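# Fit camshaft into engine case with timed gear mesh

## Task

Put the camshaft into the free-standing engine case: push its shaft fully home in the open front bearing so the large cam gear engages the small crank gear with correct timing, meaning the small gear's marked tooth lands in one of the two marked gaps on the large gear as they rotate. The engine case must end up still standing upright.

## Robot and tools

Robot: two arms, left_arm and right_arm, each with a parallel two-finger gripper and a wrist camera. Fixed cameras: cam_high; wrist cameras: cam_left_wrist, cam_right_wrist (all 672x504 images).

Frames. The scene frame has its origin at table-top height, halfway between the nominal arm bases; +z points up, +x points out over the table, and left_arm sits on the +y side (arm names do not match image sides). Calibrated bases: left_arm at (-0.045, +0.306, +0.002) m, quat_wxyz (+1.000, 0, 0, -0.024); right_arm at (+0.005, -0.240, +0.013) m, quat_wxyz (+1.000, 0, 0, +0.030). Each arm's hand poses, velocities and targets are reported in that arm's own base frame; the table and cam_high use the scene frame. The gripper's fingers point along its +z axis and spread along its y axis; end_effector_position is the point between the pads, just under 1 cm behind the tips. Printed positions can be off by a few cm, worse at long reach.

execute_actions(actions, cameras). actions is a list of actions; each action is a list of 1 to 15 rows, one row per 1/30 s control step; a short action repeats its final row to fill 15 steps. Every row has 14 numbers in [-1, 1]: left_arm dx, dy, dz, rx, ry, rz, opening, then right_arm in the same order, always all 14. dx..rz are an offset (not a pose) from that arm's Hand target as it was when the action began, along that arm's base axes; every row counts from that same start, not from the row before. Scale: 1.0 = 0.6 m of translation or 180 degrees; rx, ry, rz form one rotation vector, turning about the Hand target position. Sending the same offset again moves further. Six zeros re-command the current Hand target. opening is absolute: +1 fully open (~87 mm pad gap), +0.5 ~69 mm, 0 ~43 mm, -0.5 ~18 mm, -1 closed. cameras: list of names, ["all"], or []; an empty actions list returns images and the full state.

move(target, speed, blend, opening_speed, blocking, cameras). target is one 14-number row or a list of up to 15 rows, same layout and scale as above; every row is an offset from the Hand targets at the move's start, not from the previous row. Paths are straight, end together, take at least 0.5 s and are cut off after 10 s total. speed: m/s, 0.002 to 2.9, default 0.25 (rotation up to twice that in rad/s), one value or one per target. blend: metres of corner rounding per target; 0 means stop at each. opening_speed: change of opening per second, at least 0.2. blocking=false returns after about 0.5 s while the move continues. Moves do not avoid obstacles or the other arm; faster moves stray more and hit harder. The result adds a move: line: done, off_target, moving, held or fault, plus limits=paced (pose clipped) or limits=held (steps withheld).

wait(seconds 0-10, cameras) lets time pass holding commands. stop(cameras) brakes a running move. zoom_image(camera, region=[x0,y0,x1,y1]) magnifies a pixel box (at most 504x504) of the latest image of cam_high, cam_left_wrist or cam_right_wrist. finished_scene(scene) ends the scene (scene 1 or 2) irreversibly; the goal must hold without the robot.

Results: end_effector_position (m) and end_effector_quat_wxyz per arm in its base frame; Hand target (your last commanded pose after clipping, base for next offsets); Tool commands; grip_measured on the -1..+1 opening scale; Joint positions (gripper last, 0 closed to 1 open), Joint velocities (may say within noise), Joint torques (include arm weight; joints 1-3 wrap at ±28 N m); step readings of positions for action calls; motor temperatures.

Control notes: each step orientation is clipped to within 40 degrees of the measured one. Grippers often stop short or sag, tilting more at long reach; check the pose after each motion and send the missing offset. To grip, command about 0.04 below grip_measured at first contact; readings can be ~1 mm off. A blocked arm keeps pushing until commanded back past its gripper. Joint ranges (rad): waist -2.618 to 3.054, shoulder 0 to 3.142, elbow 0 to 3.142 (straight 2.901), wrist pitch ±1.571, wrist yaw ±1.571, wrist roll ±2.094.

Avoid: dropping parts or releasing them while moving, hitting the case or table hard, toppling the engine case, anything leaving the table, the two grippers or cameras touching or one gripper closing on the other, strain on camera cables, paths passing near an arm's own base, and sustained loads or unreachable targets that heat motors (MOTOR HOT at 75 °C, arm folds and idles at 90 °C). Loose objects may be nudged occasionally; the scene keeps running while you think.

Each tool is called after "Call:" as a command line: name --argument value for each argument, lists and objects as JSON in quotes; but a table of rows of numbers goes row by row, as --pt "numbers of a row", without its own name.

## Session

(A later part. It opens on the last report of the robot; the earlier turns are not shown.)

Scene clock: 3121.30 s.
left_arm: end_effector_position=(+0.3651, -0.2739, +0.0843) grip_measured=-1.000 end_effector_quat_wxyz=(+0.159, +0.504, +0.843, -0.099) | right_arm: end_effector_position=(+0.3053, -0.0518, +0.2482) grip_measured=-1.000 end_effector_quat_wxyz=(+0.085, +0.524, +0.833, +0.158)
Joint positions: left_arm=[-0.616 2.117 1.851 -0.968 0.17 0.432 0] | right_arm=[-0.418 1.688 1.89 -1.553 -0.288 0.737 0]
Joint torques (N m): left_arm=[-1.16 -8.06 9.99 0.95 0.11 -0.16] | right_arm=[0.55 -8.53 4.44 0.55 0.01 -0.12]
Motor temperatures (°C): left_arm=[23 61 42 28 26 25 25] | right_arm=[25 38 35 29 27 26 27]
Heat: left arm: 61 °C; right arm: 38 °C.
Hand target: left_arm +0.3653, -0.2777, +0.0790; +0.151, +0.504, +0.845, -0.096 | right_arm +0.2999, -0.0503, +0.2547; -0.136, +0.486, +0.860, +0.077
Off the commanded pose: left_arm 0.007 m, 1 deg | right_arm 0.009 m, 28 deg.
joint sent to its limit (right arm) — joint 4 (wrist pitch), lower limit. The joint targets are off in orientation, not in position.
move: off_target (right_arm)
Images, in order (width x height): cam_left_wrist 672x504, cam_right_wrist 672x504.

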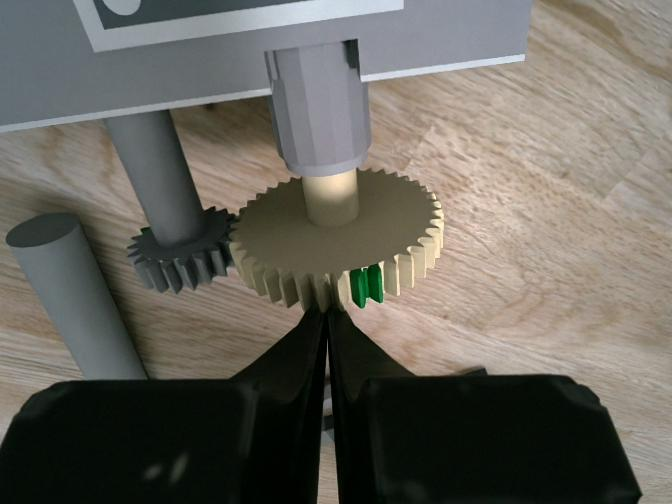

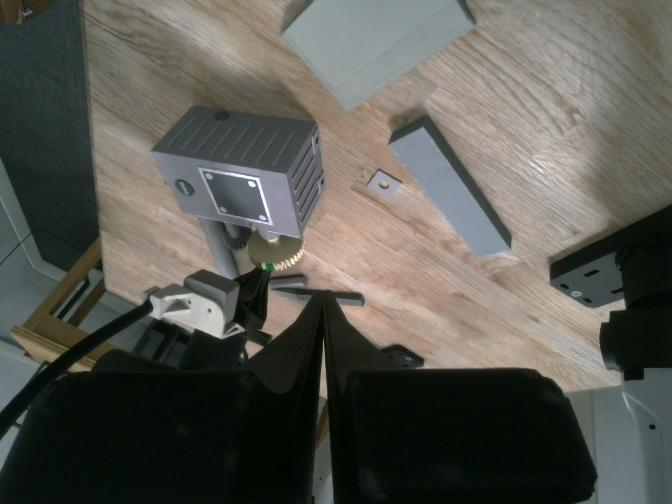

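Call:
move --pt "-0.06 0.08 0.01 0 0 0 -1 0 0 0 0 0 0 -1" --pt "-0.09 0.12 0.16 0 0 0 -1 0 0 0 0 0 0 -1" --speed 0.1 --cameras '["all"]'

Call:
zoom_image --camera "cam_right_wrist" --region '[190, 190, 330, 300]'

Scene clock: 3159.13 s.
left_arm: end_effector_position=(+0.3146, -0.2077, +0.1605) grip_measured=-1.000 end_effector_quat_wxyz=(+0.141, +0.501, +0.849, -0.089) | right_arm: end_effector_position=(+0.3053, -0.0518, +0.2482) grip_measured=-1.000 end_effector_quat_wxyz=(+0.085, +0.524, +0.833, +0.158)
Joint positions: left_arm=[-0.556 1.846 1.779 -1.212 0.17 0.486 0] | right_arm=[-0.418 1.688 1.89 -1.553 -0.288 0.737 0]
Joint torques (N m): left_arm=[0.31 -10.13 9.47 0.67 0.39 0.03] | right_arm=[0.54 -8.53 4.45 0.55 0.01 -0.12]
Motor temperatures (°C): left_arm=[23 61 44 28 26 25 25] | right_arm=[25 38 35 29 27 26 27]
Heat: left arm: 61 °C; right arm: 38 °C.
Hand target: left_arm +0.3113, -0.2057, +0.1750; +0.151, +0.504, +0.845, -0.096 | right_arm +0.2999, -0.0503, +0.2547; -0.136, +0.486, +0.860, +0.077
Off the commanded pose: left_arm 0.015 m, 1 deg | right_arm 0.009 m, 28 deg.
joint sent to its limit (right arm) — joint 4 (wrist pitch), lower limit. The joint targets are off in orientation, not in position.
move: off_target (left_arm, right_arm)

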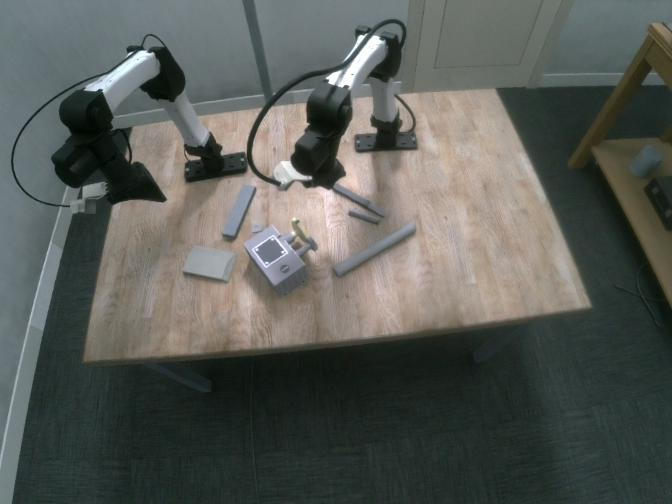

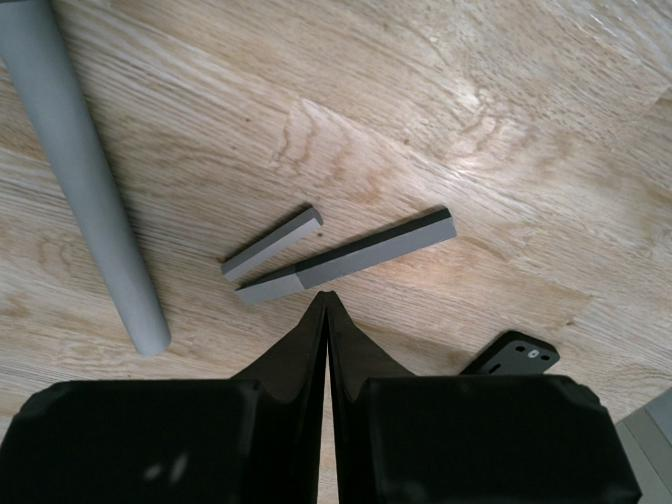

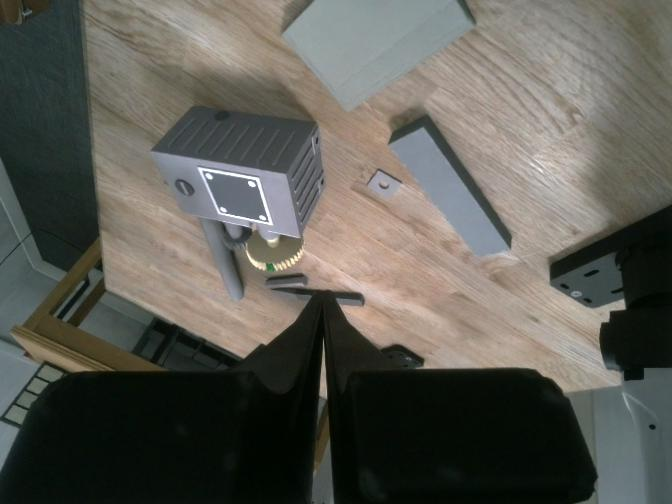

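Scaled by 3.600 from the camera's 672x504 image, which has a finer 960x720 frame.

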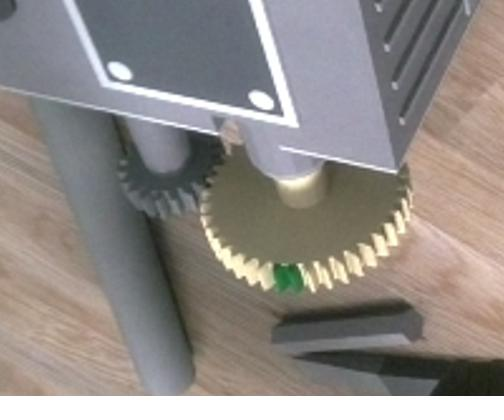

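Call:
finished_scene --scene 2

The scene is finished: the task was done.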